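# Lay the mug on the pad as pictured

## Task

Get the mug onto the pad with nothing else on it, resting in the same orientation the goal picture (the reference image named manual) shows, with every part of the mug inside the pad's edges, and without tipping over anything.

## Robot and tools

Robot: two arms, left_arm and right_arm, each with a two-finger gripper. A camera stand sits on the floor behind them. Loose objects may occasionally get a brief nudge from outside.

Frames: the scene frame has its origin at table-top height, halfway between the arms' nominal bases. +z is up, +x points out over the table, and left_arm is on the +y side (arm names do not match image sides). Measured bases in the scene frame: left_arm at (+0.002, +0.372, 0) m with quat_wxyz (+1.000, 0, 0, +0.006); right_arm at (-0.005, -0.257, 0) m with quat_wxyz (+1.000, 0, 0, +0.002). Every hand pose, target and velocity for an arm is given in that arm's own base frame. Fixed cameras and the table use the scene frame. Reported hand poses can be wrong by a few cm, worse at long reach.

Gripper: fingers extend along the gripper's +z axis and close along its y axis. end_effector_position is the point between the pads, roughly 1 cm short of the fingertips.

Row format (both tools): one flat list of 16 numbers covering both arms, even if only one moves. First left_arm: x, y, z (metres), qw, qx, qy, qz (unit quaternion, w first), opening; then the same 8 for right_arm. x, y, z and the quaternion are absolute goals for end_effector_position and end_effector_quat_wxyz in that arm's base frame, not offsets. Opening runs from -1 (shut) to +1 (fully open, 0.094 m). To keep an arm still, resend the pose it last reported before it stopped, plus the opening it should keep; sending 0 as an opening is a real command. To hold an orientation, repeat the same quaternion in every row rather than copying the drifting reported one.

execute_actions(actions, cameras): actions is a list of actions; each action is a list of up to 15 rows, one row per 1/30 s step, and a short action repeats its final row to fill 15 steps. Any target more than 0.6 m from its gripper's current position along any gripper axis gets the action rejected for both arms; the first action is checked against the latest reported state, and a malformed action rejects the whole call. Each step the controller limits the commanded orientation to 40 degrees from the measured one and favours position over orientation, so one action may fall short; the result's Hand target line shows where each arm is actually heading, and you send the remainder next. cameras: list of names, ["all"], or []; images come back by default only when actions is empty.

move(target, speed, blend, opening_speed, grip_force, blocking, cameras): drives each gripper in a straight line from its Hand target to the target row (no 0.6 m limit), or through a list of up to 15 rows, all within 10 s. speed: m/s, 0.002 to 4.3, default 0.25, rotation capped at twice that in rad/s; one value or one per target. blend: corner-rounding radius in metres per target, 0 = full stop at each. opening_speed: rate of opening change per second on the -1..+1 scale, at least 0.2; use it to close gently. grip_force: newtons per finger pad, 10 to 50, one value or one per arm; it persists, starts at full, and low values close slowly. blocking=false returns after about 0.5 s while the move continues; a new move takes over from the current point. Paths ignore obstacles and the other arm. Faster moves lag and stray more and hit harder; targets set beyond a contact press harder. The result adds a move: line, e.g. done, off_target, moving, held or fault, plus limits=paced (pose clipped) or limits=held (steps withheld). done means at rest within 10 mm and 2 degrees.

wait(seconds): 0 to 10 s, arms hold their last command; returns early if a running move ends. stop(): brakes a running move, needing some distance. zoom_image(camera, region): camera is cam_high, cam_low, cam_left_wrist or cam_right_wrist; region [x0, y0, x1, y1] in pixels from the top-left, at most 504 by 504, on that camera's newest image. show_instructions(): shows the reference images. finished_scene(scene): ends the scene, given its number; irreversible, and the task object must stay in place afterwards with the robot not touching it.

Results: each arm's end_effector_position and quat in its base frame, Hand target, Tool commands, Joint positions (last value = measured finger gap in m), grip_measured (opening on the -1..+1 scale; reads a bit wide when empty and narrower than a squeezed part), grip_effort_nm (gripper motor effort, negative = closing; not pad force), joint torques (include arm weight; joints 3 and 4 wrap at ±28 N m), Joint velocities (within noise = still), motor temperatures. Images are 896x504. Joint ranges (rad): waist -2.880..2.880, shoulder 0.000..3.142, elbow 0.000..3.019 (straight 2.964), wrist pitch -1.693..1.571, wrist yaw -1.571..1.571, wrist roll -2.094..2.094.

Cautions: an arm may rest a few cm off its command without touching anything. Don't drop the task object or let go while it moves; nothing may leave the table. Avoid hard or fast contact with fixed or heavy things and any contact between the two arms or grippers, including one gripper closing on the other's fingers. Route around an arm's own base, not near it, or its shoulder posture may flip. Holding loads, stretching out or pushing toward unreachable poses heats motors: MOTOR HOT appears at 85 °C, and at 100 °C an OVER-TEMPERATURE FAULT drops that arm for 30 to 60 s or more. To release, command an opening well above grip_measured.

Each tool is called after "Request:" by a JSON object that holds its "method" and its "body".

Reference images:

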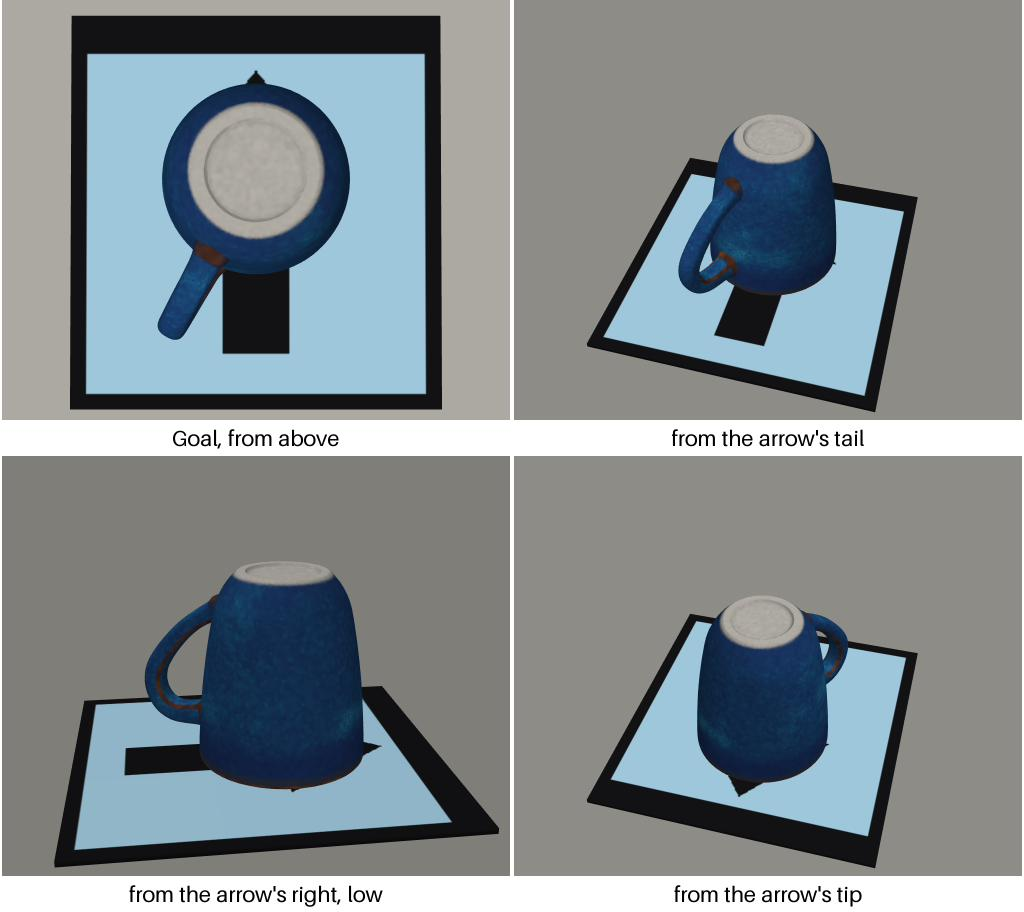

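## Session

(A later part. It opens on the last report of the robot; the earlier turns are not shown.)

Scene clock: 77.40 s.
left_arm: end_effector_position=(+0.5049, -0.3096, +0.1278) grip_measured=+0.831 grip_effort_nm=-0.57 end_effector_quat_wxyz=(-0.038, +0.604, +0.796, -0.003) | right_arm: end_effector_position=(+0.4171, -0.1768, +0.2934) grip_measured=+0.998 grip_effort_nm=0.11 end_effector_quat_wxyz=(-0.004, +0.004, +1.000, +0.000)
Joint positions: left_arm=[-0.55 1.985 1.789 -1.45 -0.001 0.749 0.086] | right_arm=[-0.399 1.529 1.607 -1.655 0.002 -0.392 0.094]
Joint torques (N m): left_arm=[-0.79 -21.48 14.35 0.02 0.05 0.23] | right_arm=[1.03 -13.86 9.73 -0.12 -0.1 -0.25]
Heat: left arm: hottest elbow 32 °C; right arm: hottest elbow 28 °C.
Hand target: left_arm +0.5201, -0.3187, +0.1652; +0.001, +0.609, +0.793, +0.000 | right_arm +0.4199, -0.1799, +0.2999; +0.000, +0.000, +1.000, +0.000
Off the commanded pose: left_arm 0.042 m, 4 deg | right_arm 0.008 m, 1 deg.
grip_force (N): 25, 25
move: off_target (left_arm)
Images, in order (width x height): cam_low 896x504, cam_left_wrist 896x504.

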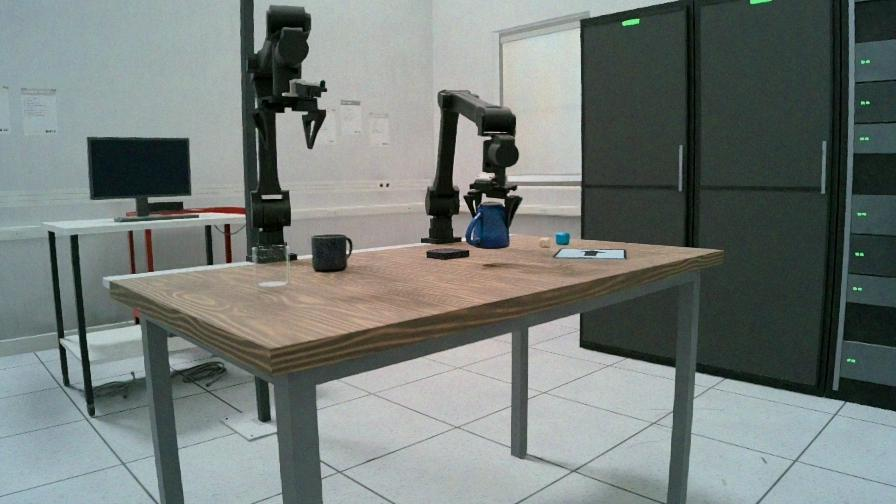

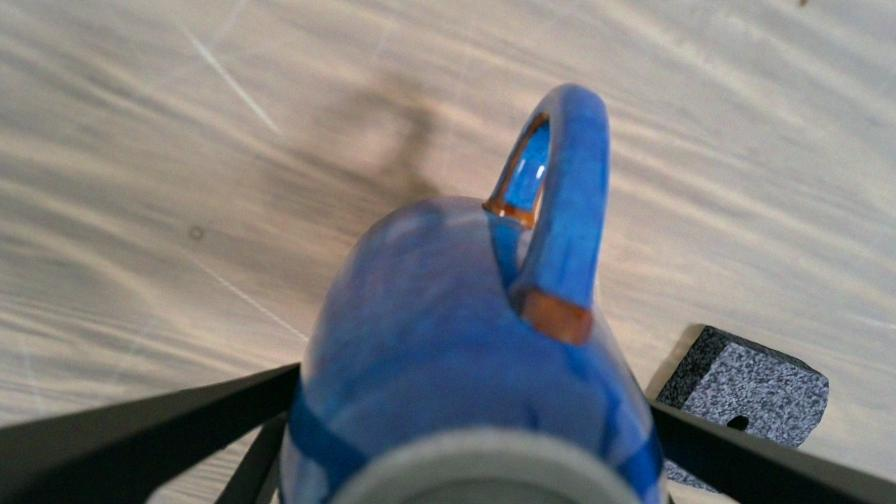

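Request:
{"method": "move", "body": {"target": [[0.600, 0.055, 0.19, 0, 0.609, 0.793, 0, 0.3, 0.42, -0.18, 0.30, 0, 0, 1, 0, 1]], "speed": 0.25, "cameras": ["all"]}}

Request:
{"method": "zoom_image", "body": {"camera": "cam_low", "region": [530, 140, 670, 280]}}

Request:
{"method": "zoom_image", "body": {"camera": "cam_high", "region": [400, 40, 540, 180]}}

Scene clock: 80.50 s.
left_arm: end_effector_position=(+0.5801, +0.0570, +0.1635) grip_measured=+0.831 grip_effort_nm=-0.57 end_effector_quat_wxyz=(-0.023, +0.601, +0.799, -0.018) | right_arm: end_effector_position=(+0.4171, -0.1768, +0.2934) grip_measured=+0.998 grip_effort_nm=0.11 end_effector_quat_wxyz=(-0.004, +0.004, +1.000, +0.000)
Joint positions: left_arm=[0.098 1.93 1.798 -1.497 -0.004 1.387 0.086] | right_arm=[-0.399 1.529 1.607 -1.655 0.002 -0.392 0.094]
Joint torques (N m): left_arm=[-1.2 -19.49 15.01 0.01 0.13 0.27] | right_arm=[1.14 -13.8 9.76 -0.16 -0.09 -0.25]
Heat: left arm: hottest elbow 32 °C; right arm: hottest elbow 28 °C.
Hand target: left_arm +0.5981, +0.0548, +0.1902; +0.000, +0.609, +0.793, +0.001 | right_arm +0.4199, -0.1799, +0.2999; +0.000, +0.000, +1.000, +0.000
Off the commanded pose: left_arm 0.033 m, 4 deg | right_arm 0.008 m, 1 deg.
grip_force (N): 25, 25
move: off_target (left_arm)

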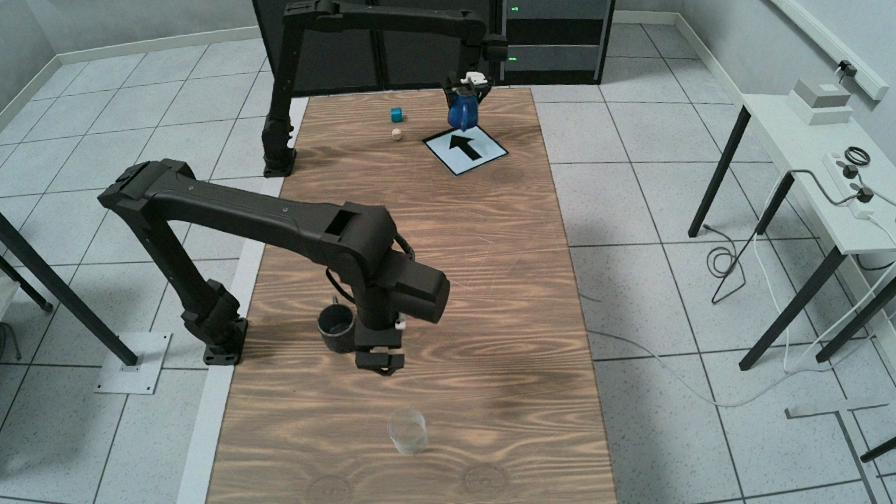

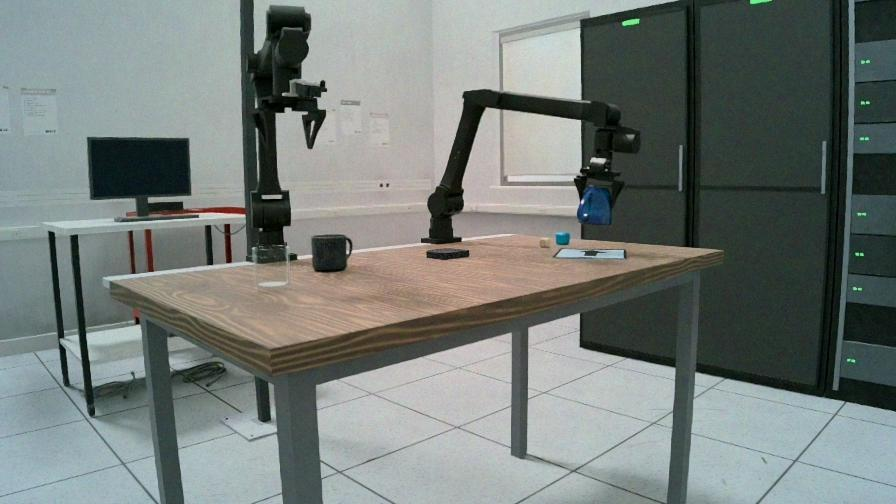

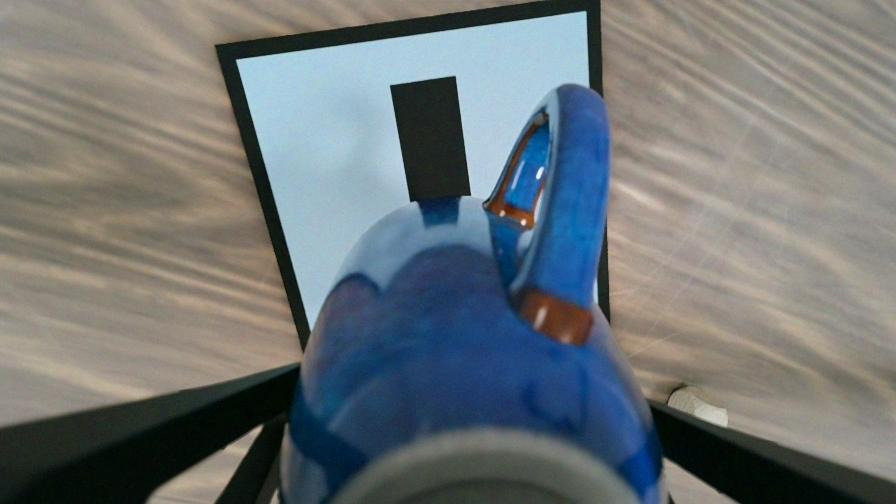

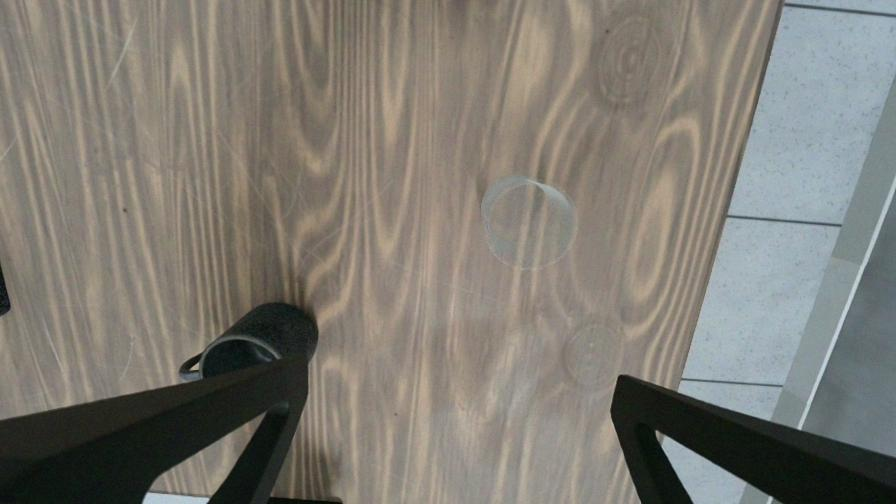

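Scaled by 3.600 from the camera's 896x504 image, which has a finer 1280x720 frame.

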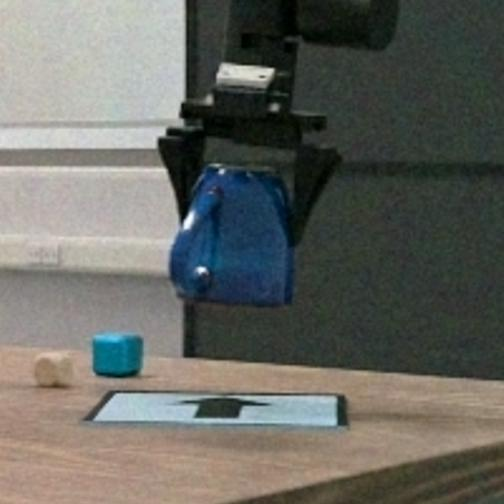

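Scaled by 3.600 from the camera's 896x504 image, which has a finer 1280x720 frame.

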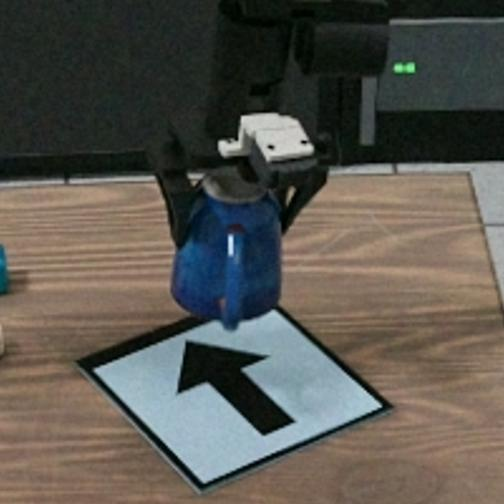

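Request:
{"method": "zoom_image", "body": {"camera": "cam_low", "region": [565, 170, 635, 235]}}

Request:
{"method": "zoom_image", "body": {"camera": "cam_high", "region": [430, 70, 510, 150]}}

Scaled by 7.200 from the camera's 896x504 image, which has a finer 1280x720 frame.

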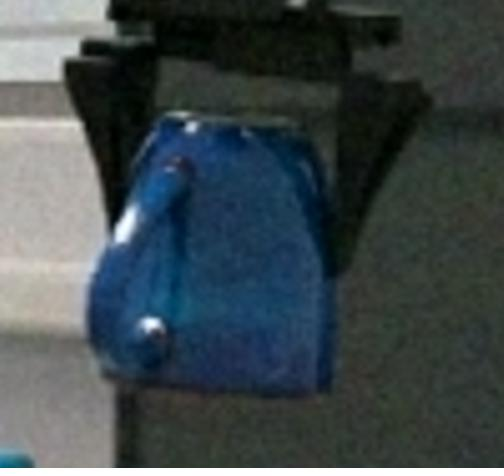

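Scaled by 6.300 from the camera's 896x504 image, which has a finer 1280x720 frame.

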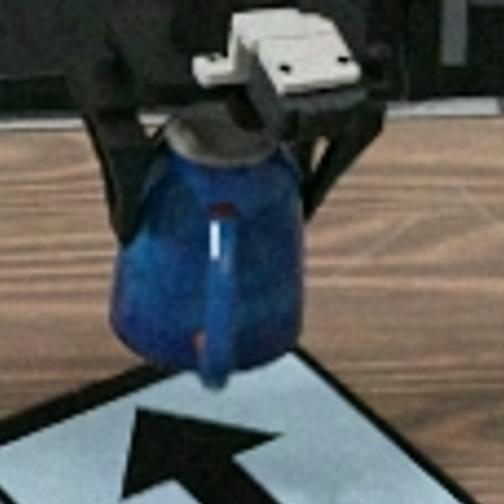

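Request:
{"method": "move", "body": {"target": [[0.610, 0.050, 0.145, 0.0228, 0.6088, 0.7927, 0.0175, 0.3, 0.42, -0.18, 0.30, 0, 0, 1, 0, 1]], "speed": 0.15, "cameras": ["cam_high", "cam_low", "cam_left_wrist"]}}

Request:
{"method": "zoom_image", "body": {"camera": "cam_low", "region": [550, 180, 640, 270]}}

Request:
{"method": "zoom_image", "body": {"camera": "cam_high", "region": [410, 70, 520, 180]}}

Scene clock: 83.43 s.
left_arm: end_effector_position=(+0.6046, +0.0572, +0.1393) grip_measured=+0.831 grip_effort_nm=-0.57 end_effector_quat_wxyz=(+0.013, +0.602, +0.798, +0.011) | right_arm: end_effector_position=(+0.4171, -0.1768, +0.2934) grip_measured=+0.998 grip_effort_nm=0.11 end_effector_quat_wxyz=(-0.004, +0.004, +1.000, +0.000)
Joint positions: left_arm=[0.095 1.944 1.757 -1.348 0.001 1.388 0.086] | right_arm=[-0.399 1.529 1.607 -1.655 0.002 -0.392 0.094]
Joint torques (N m): left_arm=[-1.61 -20.25 9.77 1.02 0.11 0.18] | right_arm=[0.97 -13.74 9.72 -0.12 -0.09 -0.25]
Motor temperatures (°C): left_arm=[21 30 33 22 21 19 20] | right_arm=[20 26 29 20 22 20 22]
Heat: left arm: hottest elbow 33 °C; right arm: hottest elbow 29 °C.
Hand target: left_arm +0.6099, +0.0501, +0.1452; +0.023, +0.609, +0.793, +0.018 | right_arm +0.4199, -0.1799, +0.2999; +0.000, +0.000, +1.000, +0.000
Off the commanded pose: left_arm 0.011 m, 2 deg | right_arm 0.008 m, 1 deg.
grip_force (N): 25, 25
move: off_target (left_arm)
Images, in order (width x height): cam_high 896x504, cam_low 896x504, cam_left_wrist 896x504.

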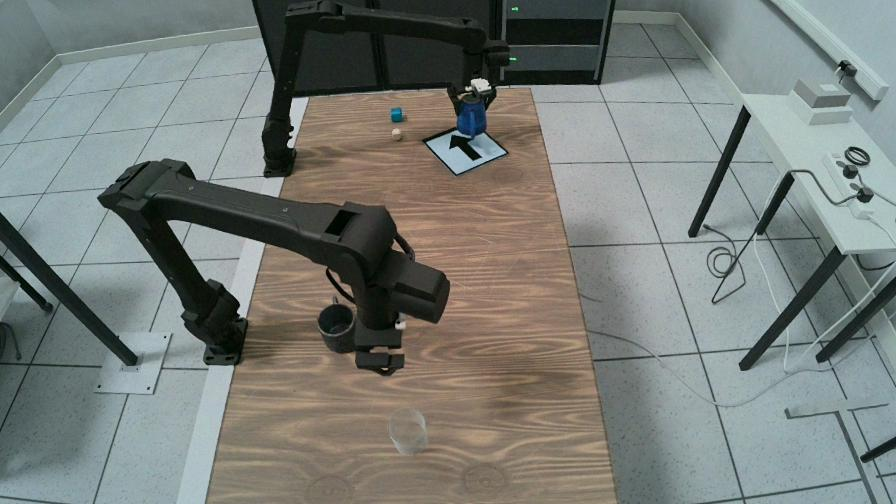

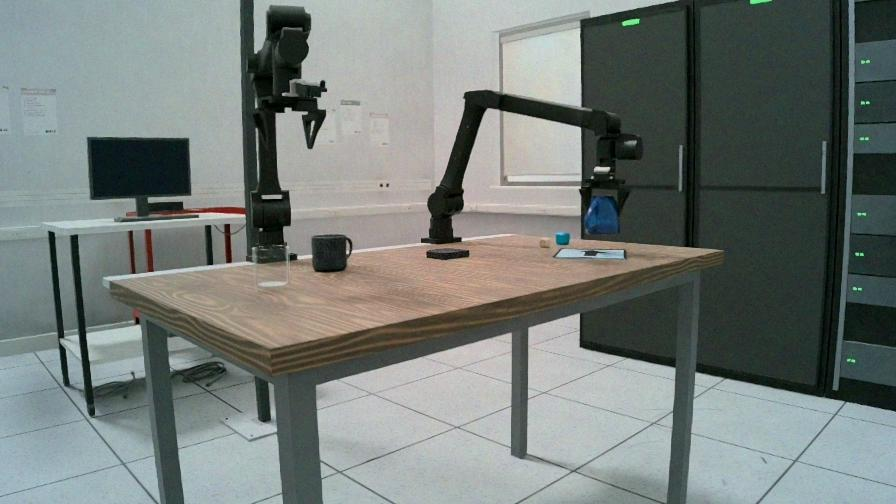

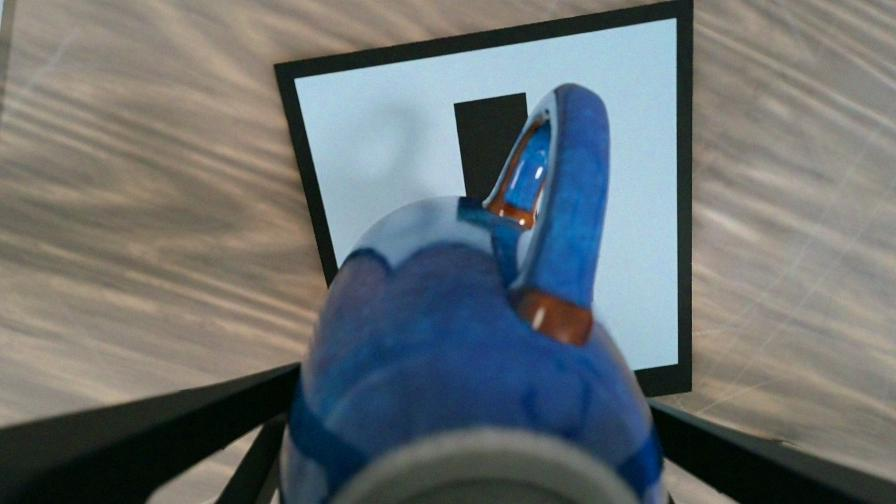

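Scaled by 5.600 from the camera's 896x504 image, which has a finer 1280x720 frame.

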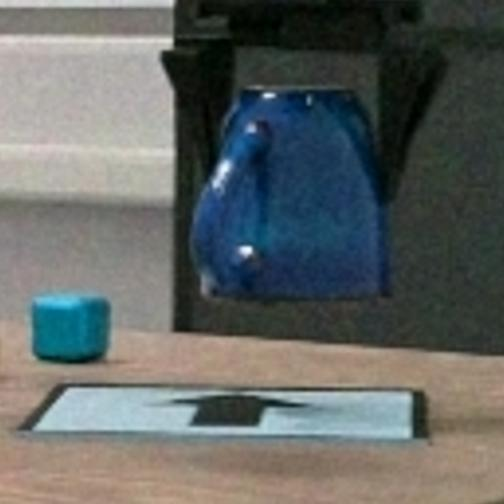

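Scaled by 4.582 from the camera's 896x504 image, which has a finer 1280x720 frame.

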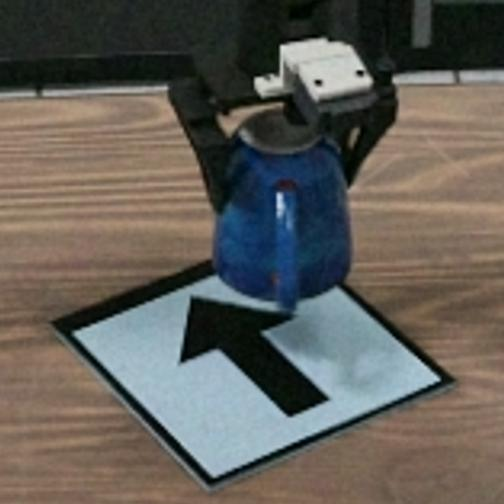

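Request:
{"method": "move", "body": {"target": [[0.584, 0.030, 0.108, 0.0228, 0.6088, 0.7927, 0.0175, 0.3, 0.42, -0.18, 0.30, 0, 0, 1, 0, 1]], "speed": 0.1, "cameras": ["cam_high", "cam_low", "cam_left_wrist"]}}

Request:
{"method": "zoom_image", "body": {"camera": "cam_low", "region": [550, 180, 640, 270]}}

Request:
{"method": "zoom_image", "body": {"camera": "cam_high", "region": [410, 70, 520, 180]}}

Scene clock: 87.73 s.
left_arm: end_effector_position=(+0.5788, +0.0365, +0.0905) grip_measured=+0.831 grip_effort_nm=-0.58 end_effector_quat_wxyz=(+0.006, +0.610, +0.792, +0.005) | right_arm: end_effector_position=(+0.4171, -0.1768, +0.2934) grip_measured=+0.998 grip_effort_nm=0.11 end_effector_quat_wxyz=(-0.004, +0.004, +1.000, +0.000)
Joint positions: left_arm=[0.064 1.92 1.587 -1.223 0.001 1.377 0.086] | right_arm=[-0.399 1.529 1.607 -1.655 0.002 -0.392 0.094]
Joint velocities: left_arm=[within noise] | right_arm=[-0.005 0.005 -0.017 -0.017 0.168 -0.051 0]
Joint torques (N m): left_arm=[-1.67 -20.6 8.96 0.85 0.12 -0.07] | right_arm=[0.97 -13.86 9.74 -0.12 -0.1 -0.25]
Heat: left arm: hottest elbow 33 °C; right arm: hottest elbow 29 °C.
Hand target: left_arm +0.5838, +0.0301, +0.1080; +0.023, +0.609, +0.793, +0.017 | right_arm +0.4199, -0.1799, +0.2999; +0.000, +0.000, +1.000, +0.000
Off the commanded pose: left_arm 0.019 m, 2 deg | right_arm 0.008 m, 1 deg.
grip_force (N): 25, 25
move: off_target (left_arm)
Images, in order (width x height): cam_high 896x504, cam_low 896x504, cam_left_wrist 896x504.

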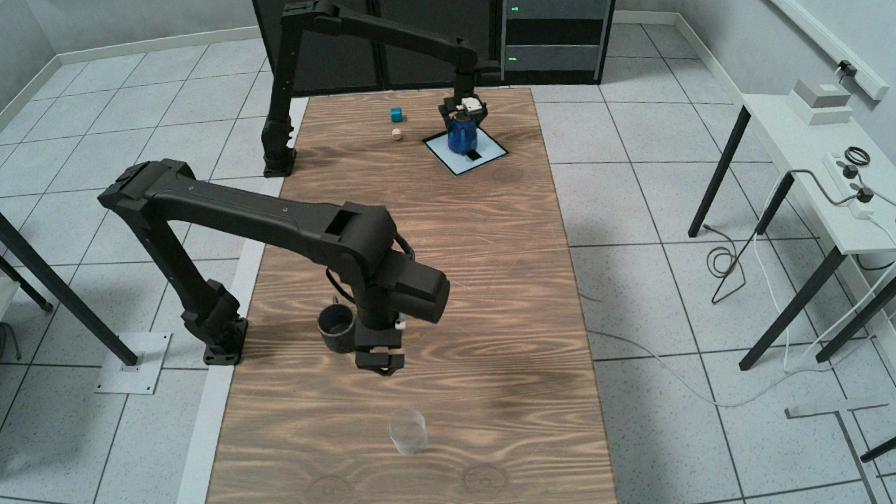

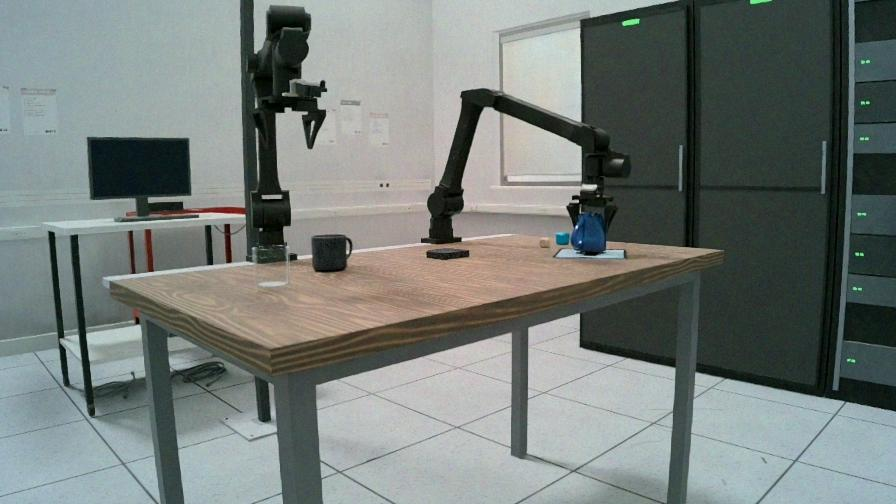

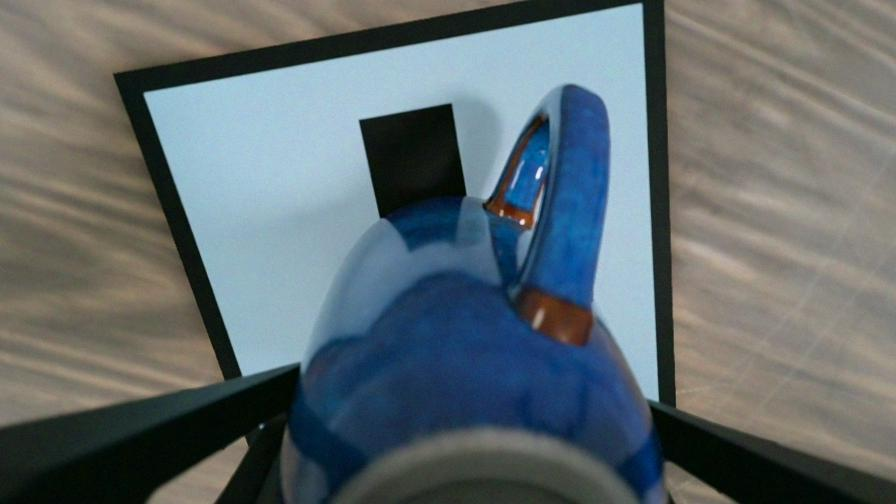

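Scaled by 5.600 from the camera's 896x504 image, which has a finer 1280x720 frame.

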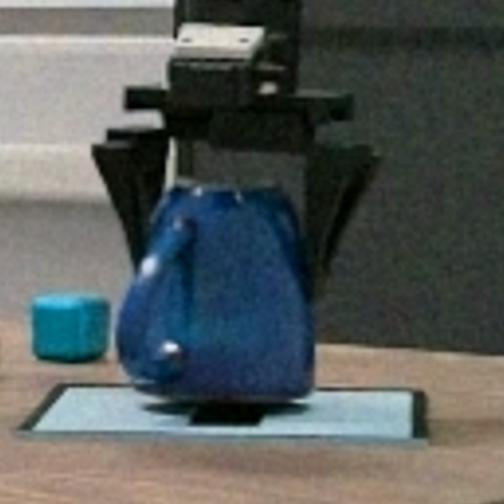

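Scaled by 4.582 from the camera's 896x504 image, which has a finer 1280x720 frame.

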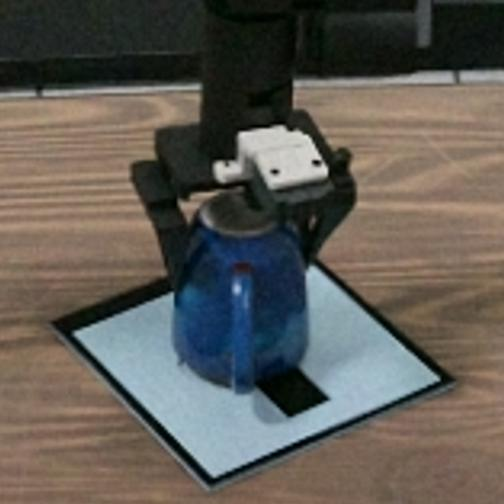

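Request:
{"method": "move", "body": {"target": [[0.583, 0.030, 0.108, 0.0234, 0.5805, 0.8138, 0.0167, 0.3, 0.42, -0.18, 0.30, 0, 0, 1, 0, 1],[0.583, 0.030, 0.098, 0.0234, 0.5805, 0.8138, 0.0167, 0.3, 0.42, -0.18, 0.30, 0, 0, 1, 0, 1]], "speed": 0.04, "cameras": ["cam_high", "cam_low", "cam_left_wrist"]}}

Request:
{"method": "zoom_image", "body": {"camera": "cam_low", "region": [550, 180, 640, 270]}}

Request:
{"method": "zoom_image", "body": {"camera": "cam_high", "region": [410, 70, 520, 180]}}

Scene clock: 91.40 s.
left_arm: end_effector_position=(+0.5777, +0.0365, +0.0838) grip_measured=+0.831 grip_effort_nm=-0.57 end_effector_quat_wxyz=(+0.008, +0.582, +0.813, +0.006) | right_arm: end_effector_position=(+0.4171, -0.1768, +0.2934) grip_measured=+0.998 grip_effort_nm=0.11 end_effector_quat_wxyz=(-0.004, +0.004, +1.000, +0.000)
Joint positions: left_arm=[0.064 1.92 1.568 -1.199 0.001 1.306 0.086] | right_arm=[-0.399 1.529 1.607 -1.655 0.002 -0.392 0.094]
Joint torques (N m): left_arm=[-1.03 -20.78 8.94 0.91 0.09 -0.03] | right_arm=[1.08 -13.86 9.72 -0.17 -0.09 -0.25]
Heat: left arm: hottest elbow 33 °C; right arm: hottest elbow 29 °C.
Hand target: left_arm +0.5828, +0.0300, +0.0980; +0.023, +0.581, +0.814, +0.017 | right_arm +0.4199, -0.1799, +0.2999; +0.000, +0.000, +1.000, +0.000
Off the commanded pose: left_arm 0.016 m, 2 deg | right_arm 0.008 m, 1 deg.
grip_force (N): 25, 25
move: off_target (left_arm)
Images, in order (width x height): cam_high 896x504, cam_low 896x504, cam_left_wrist 896x504.

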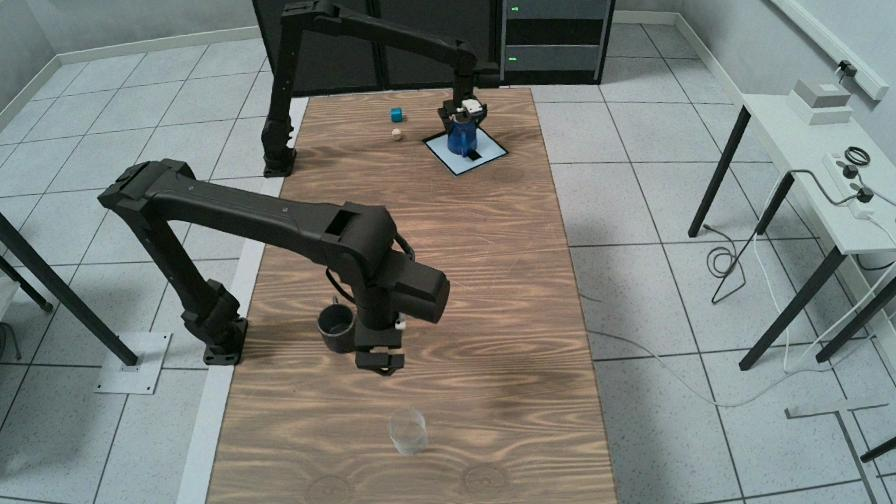

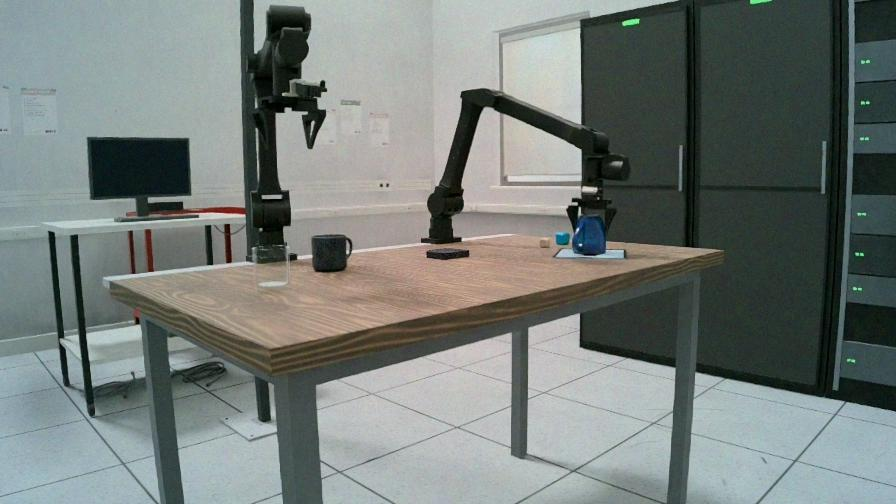

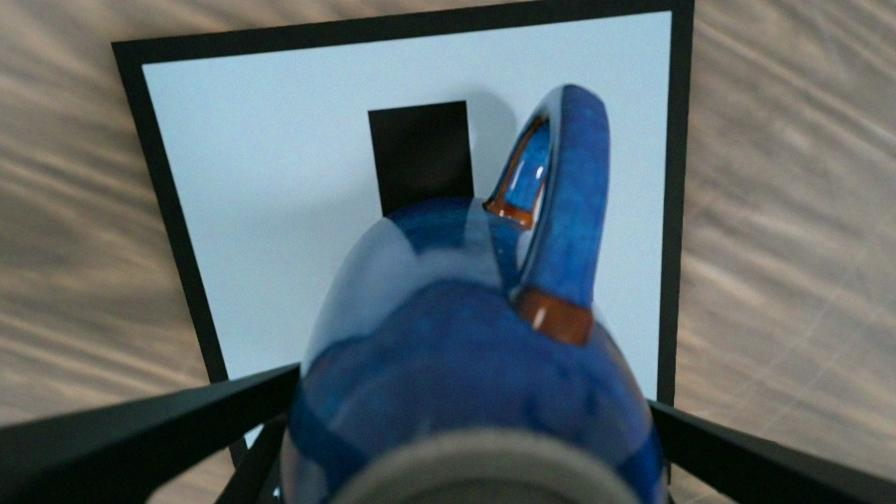

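Scaled by 5.600 from the camera's 896x504 image, which has a finer 1280x720 frame.

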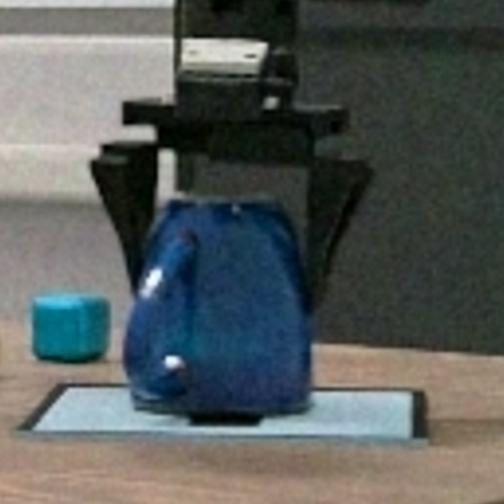

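Scaled by 4.582 from the camera's 896x504 image, which has a finer 1280x720 frame.

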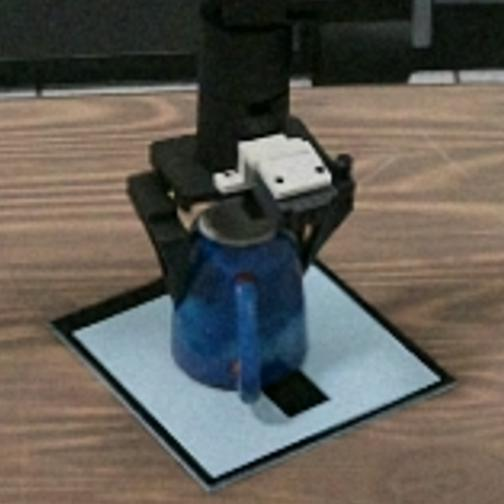

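Request:
{"method": "move", "body": {"target": [[0.583, 0.030, 0.090, 0.0234, 0.5805, 0.8138, 0.0167, 0.3, 0.42, -0.18, 0.30, 0, 0, 1, 0, 1]], "speed": 0.04, "cameras": ["cam_high", "cam_low", "cam_left_wrist"]}}

Request:
{"method": "zoom_image", "body": {"camera": "cam_low", "region": [550, 180, 640, 270]}}

Scene clock: 92.43 s.
left_arm: end_effector_position=(+0.5794, +0.0366, +0.0821) grip_measured=+0.831 grip_effort_nm=-0.57 end_effector_quat_wxyz=(+0.012, +0.582, +0.813, +0.009) | right_arm: end_effector_position=(+0.4171, -0.1768, +0.2934) grip_measured=+0.998 grip_effort_nm=0.11 end_effector_quat_wxyz=(-0.004, +0.004, +1.000, +0.000)
Joint positions: left_arm=[0.064 1.92 1.563 -1.184 0.001 1.306 0.086] | right_arm=[-0.399 1.529 1.607 -1.655 0.002 -0.392 0.094]
Joint torques (N m): left_arm=[-1.49 -20.13 8.53 1.05 0.08 -0.04] | right_arm=[1.08 -13.8 9.73 -0.2 -0.09 -0.24]
Heat: left arm: hottest elbow 33 °C; right arm: hottest elbow 29 °C.
Hand target: left_arm +0.5829, +0.0300, +0.0900; +0.023, +0.581, +0.814, +0.017 | right_arm +0.4199, -0.1799, +0.2999; +0.000, +0.000, +1.000, +0.000
Off the commanded pose: left_arm 0.011 m, 2 deg | right_arm 0.008 m, 1 deg.
grip_force (N): 25, 25
move: off_target (left_arm)
Images, in order (width x height): cam_high 896x504, cam_low 896x504, cam_left_wrist 896x504.

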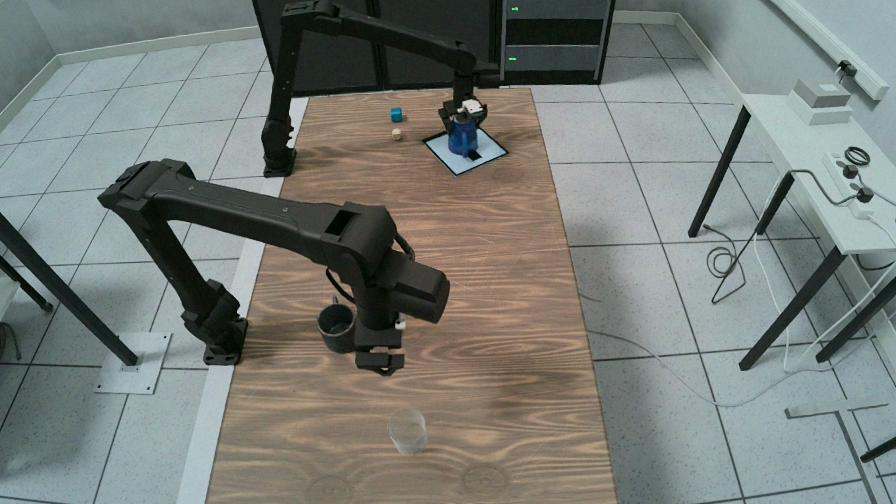

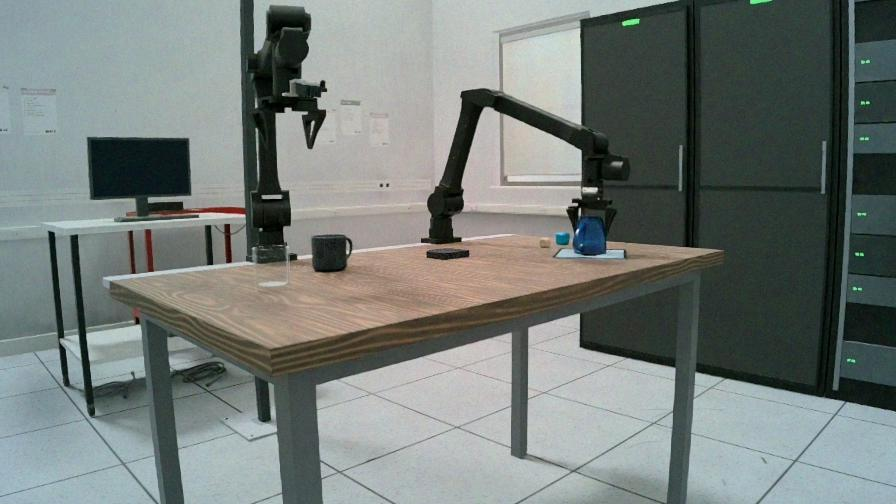

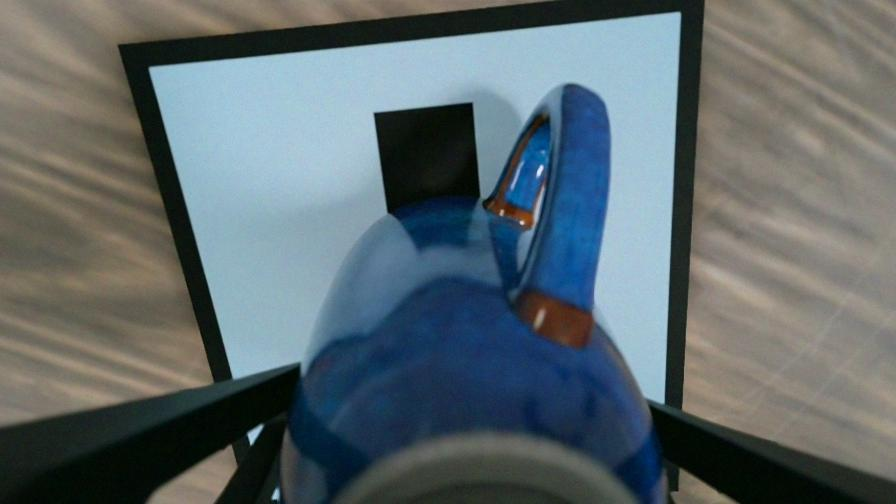

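Scaled by 5.600 from the camera's 896x504 image, which has a finer 1280x720 frame.

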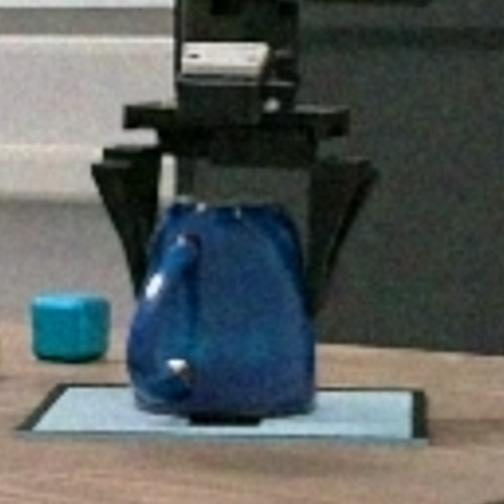

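Request:
{"method": "move", "body": {"target": [[0.583, 0.030, 0.080, 0.0199, 0.5806, 0.8139, 0.0142, 0.3, 0.42, -0.18, 0.30, 0, 0, 1, 0, 1]], "speed": 0.04, "cameras": ["cam_low", "cam_left_wrist"]}}

Request:
{"method": "zoom_image", "body": {"camera": "cam_low", "region": [550, 180, 640, 270]}}

Scene clock: 93.50 s.
left_arm: end_effector_position=(+0.5796, +0.0366, +0.0814) grip_measured=+0.831 grip_effort_nm=-0.57 end_effector_quat_wxyz=(+0.013, +0.582, +0.813, +0.010) | right_arm: end_effector_position=(+0.4171, -0.1768, +0.2934) grip_measured=+0.998 grip_effort_nm=0.11 end_effector_quat_wxyz=(-0.004, +0.004, +1.000, +0.000)
Joint positions: left_arm=[0.064 1.92 1.562 -1.181 0.001 1.306 0.086] | right_arm=[-0.399 1.529 1.607 -1.655 0.002 -0.392 0.094]
Joint torques (N m): left_arm=[-1.55 -19.37 8.24 1.36 0.04 -0.04] | right_arm=[0.97 -13.86 9.74 -0.12 -0.09 -0.24]
Heat: left arm: hottest elbow 33 °C; right arm: hottest elbow 29 °C.
Hand target: left_arm +0.5829, +0.0301, +0.0801; +0.020, +0.581, +0.814, +0.014 | right_arm +0.4199, -0.1799, +0.2999; +0.000, +0.000, +1.000, +0.000
Off the commanded pose: left_arm 0.008 m, 1 deg | right_arm 0.008 m, 1 deg.
grip_force (N): 25, 25
move: done
Images, in order (width x height): cam_low 896x504, cam_left_wrist 896x504.

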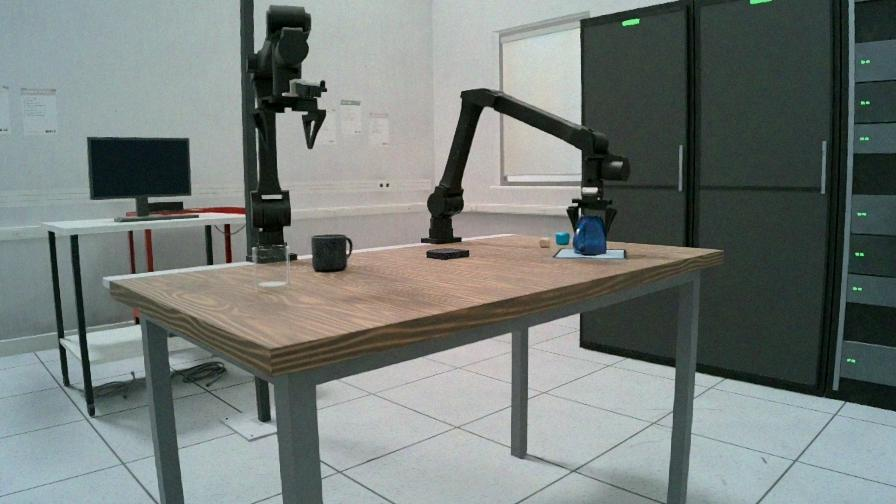

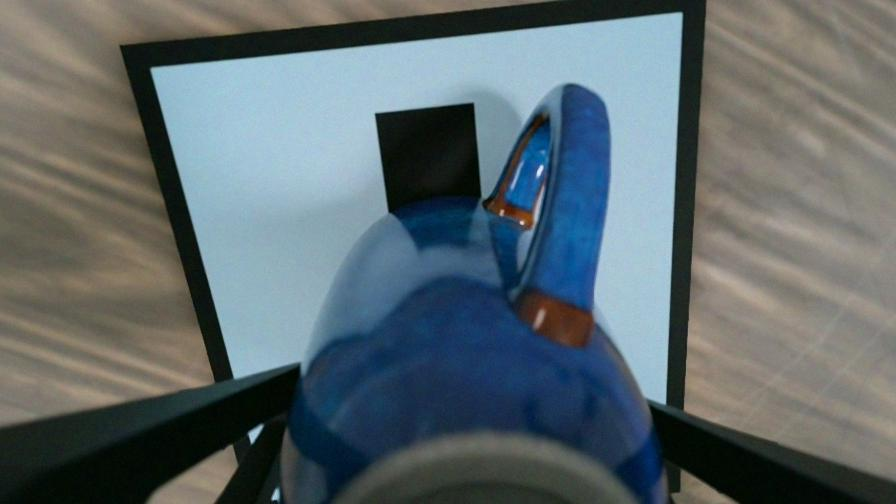

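Scaled by 5.600 from the camera's 896x504 image, which has a finer 1280x720 frame.

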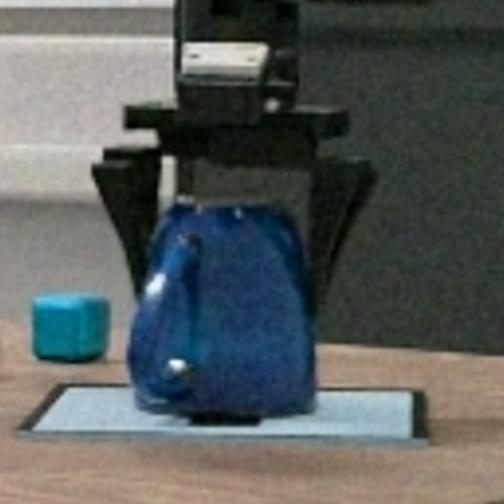

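Request:
{"method": "move", "body": {"target": [[0.583, 0.030, 0.070, 0.0199, 0.5806, 0.8139, 0.0142, 0.3, 0.42, -0.18, 0.30, 0, 0, 1, 0, 1]], "speed": 0.04, "cameras": ["cam_low", "cam_left_wrist"]}}

Request:
{"method": "zoom_image", "body": {"camera": "cam_low", "region": [550, 180, 640, 270]}}

Scene clock: 94.53 s.
left_arm: end_effector_position=(+0.5793, +0.0364, +0.0808) grip_measured=+0.831 grip_effort_nm=-0.57 end_effector_quat_wxyz=(+0.015, +0.582, +0.813, +0.012) | right_arm: end_effector_position=(+0.4171, -0.1768, +0.2934) grip_measured=+0.998 grip_effort_nm=0.11 end_effector_quat_wxyz=(-0.004, +0.004, +1.000, +0.000)
Joint positions: left_arm=[0.064 1.915 1.553 -1.17 0.002 1.306 0.086] | right_arm=[-0.399 1.529 1.607 -1.655 0.002 -0.392 0.094]
Joint torques (N m): left_arm=[-1.55 -18.32 7.83 1.59 0.09 -0.03] | right_arm=[1.08 -13.86 9.77 -0.1 -0.1 -0.24]
Heat: left arm: hottest elbow 33 °C; right arm: hottest elbow 29 °C.
Hand target: left_arm +0.5827, +0.0301, +0.0701; +0.020, +0.581, +0.814, +0.014 | right_arm +0.4199, -0.1799, +0.2999; +0.000, +0.000, +1.000, +0.000
Off the commanded pose: left_arm 0.013 m, 1 deg | right_arm 0.008 m, 1 deg.
grip_force (N): 25, 25
move: off_target (left_arm)
Images, in order (width x height): cam_low 896x504, cam_left_wrist 896x504.

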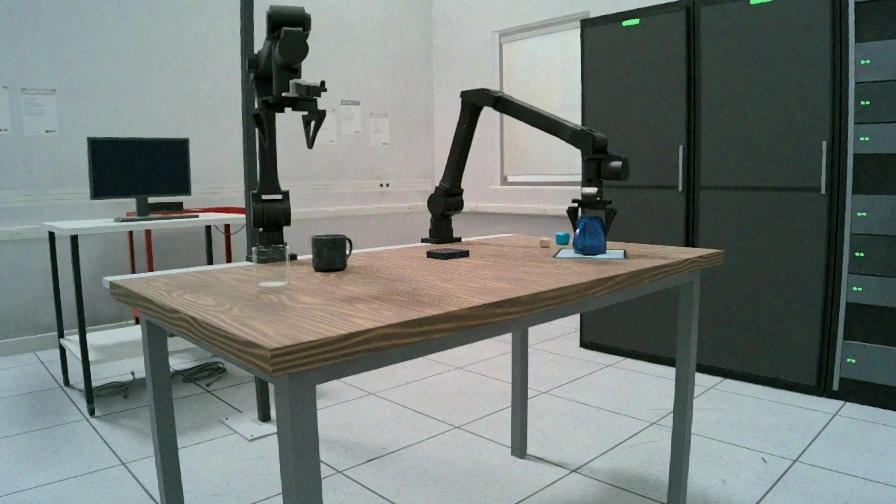

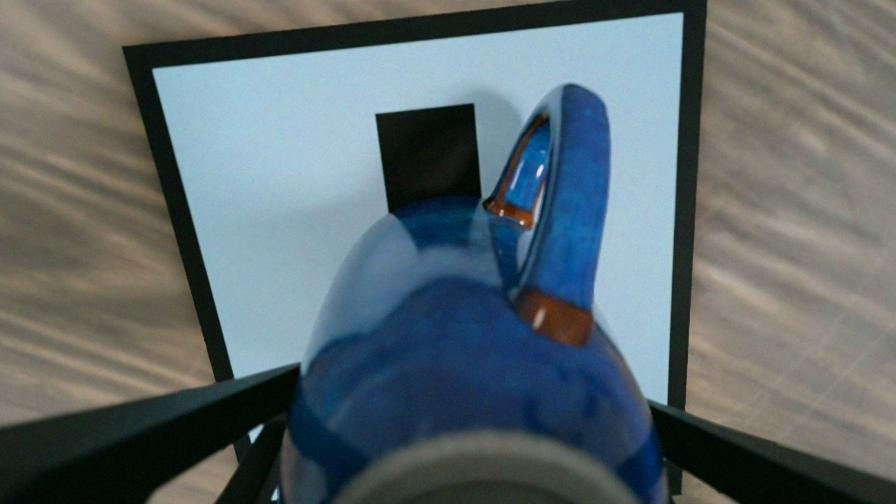

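Scaled by 5.600 from the camera's 896x504 image, which has a finer 1280x720 frame.

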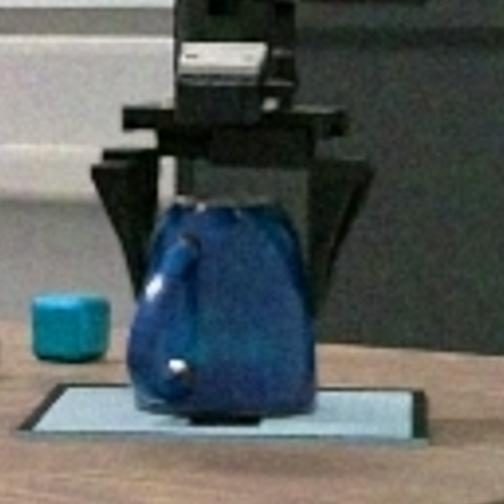

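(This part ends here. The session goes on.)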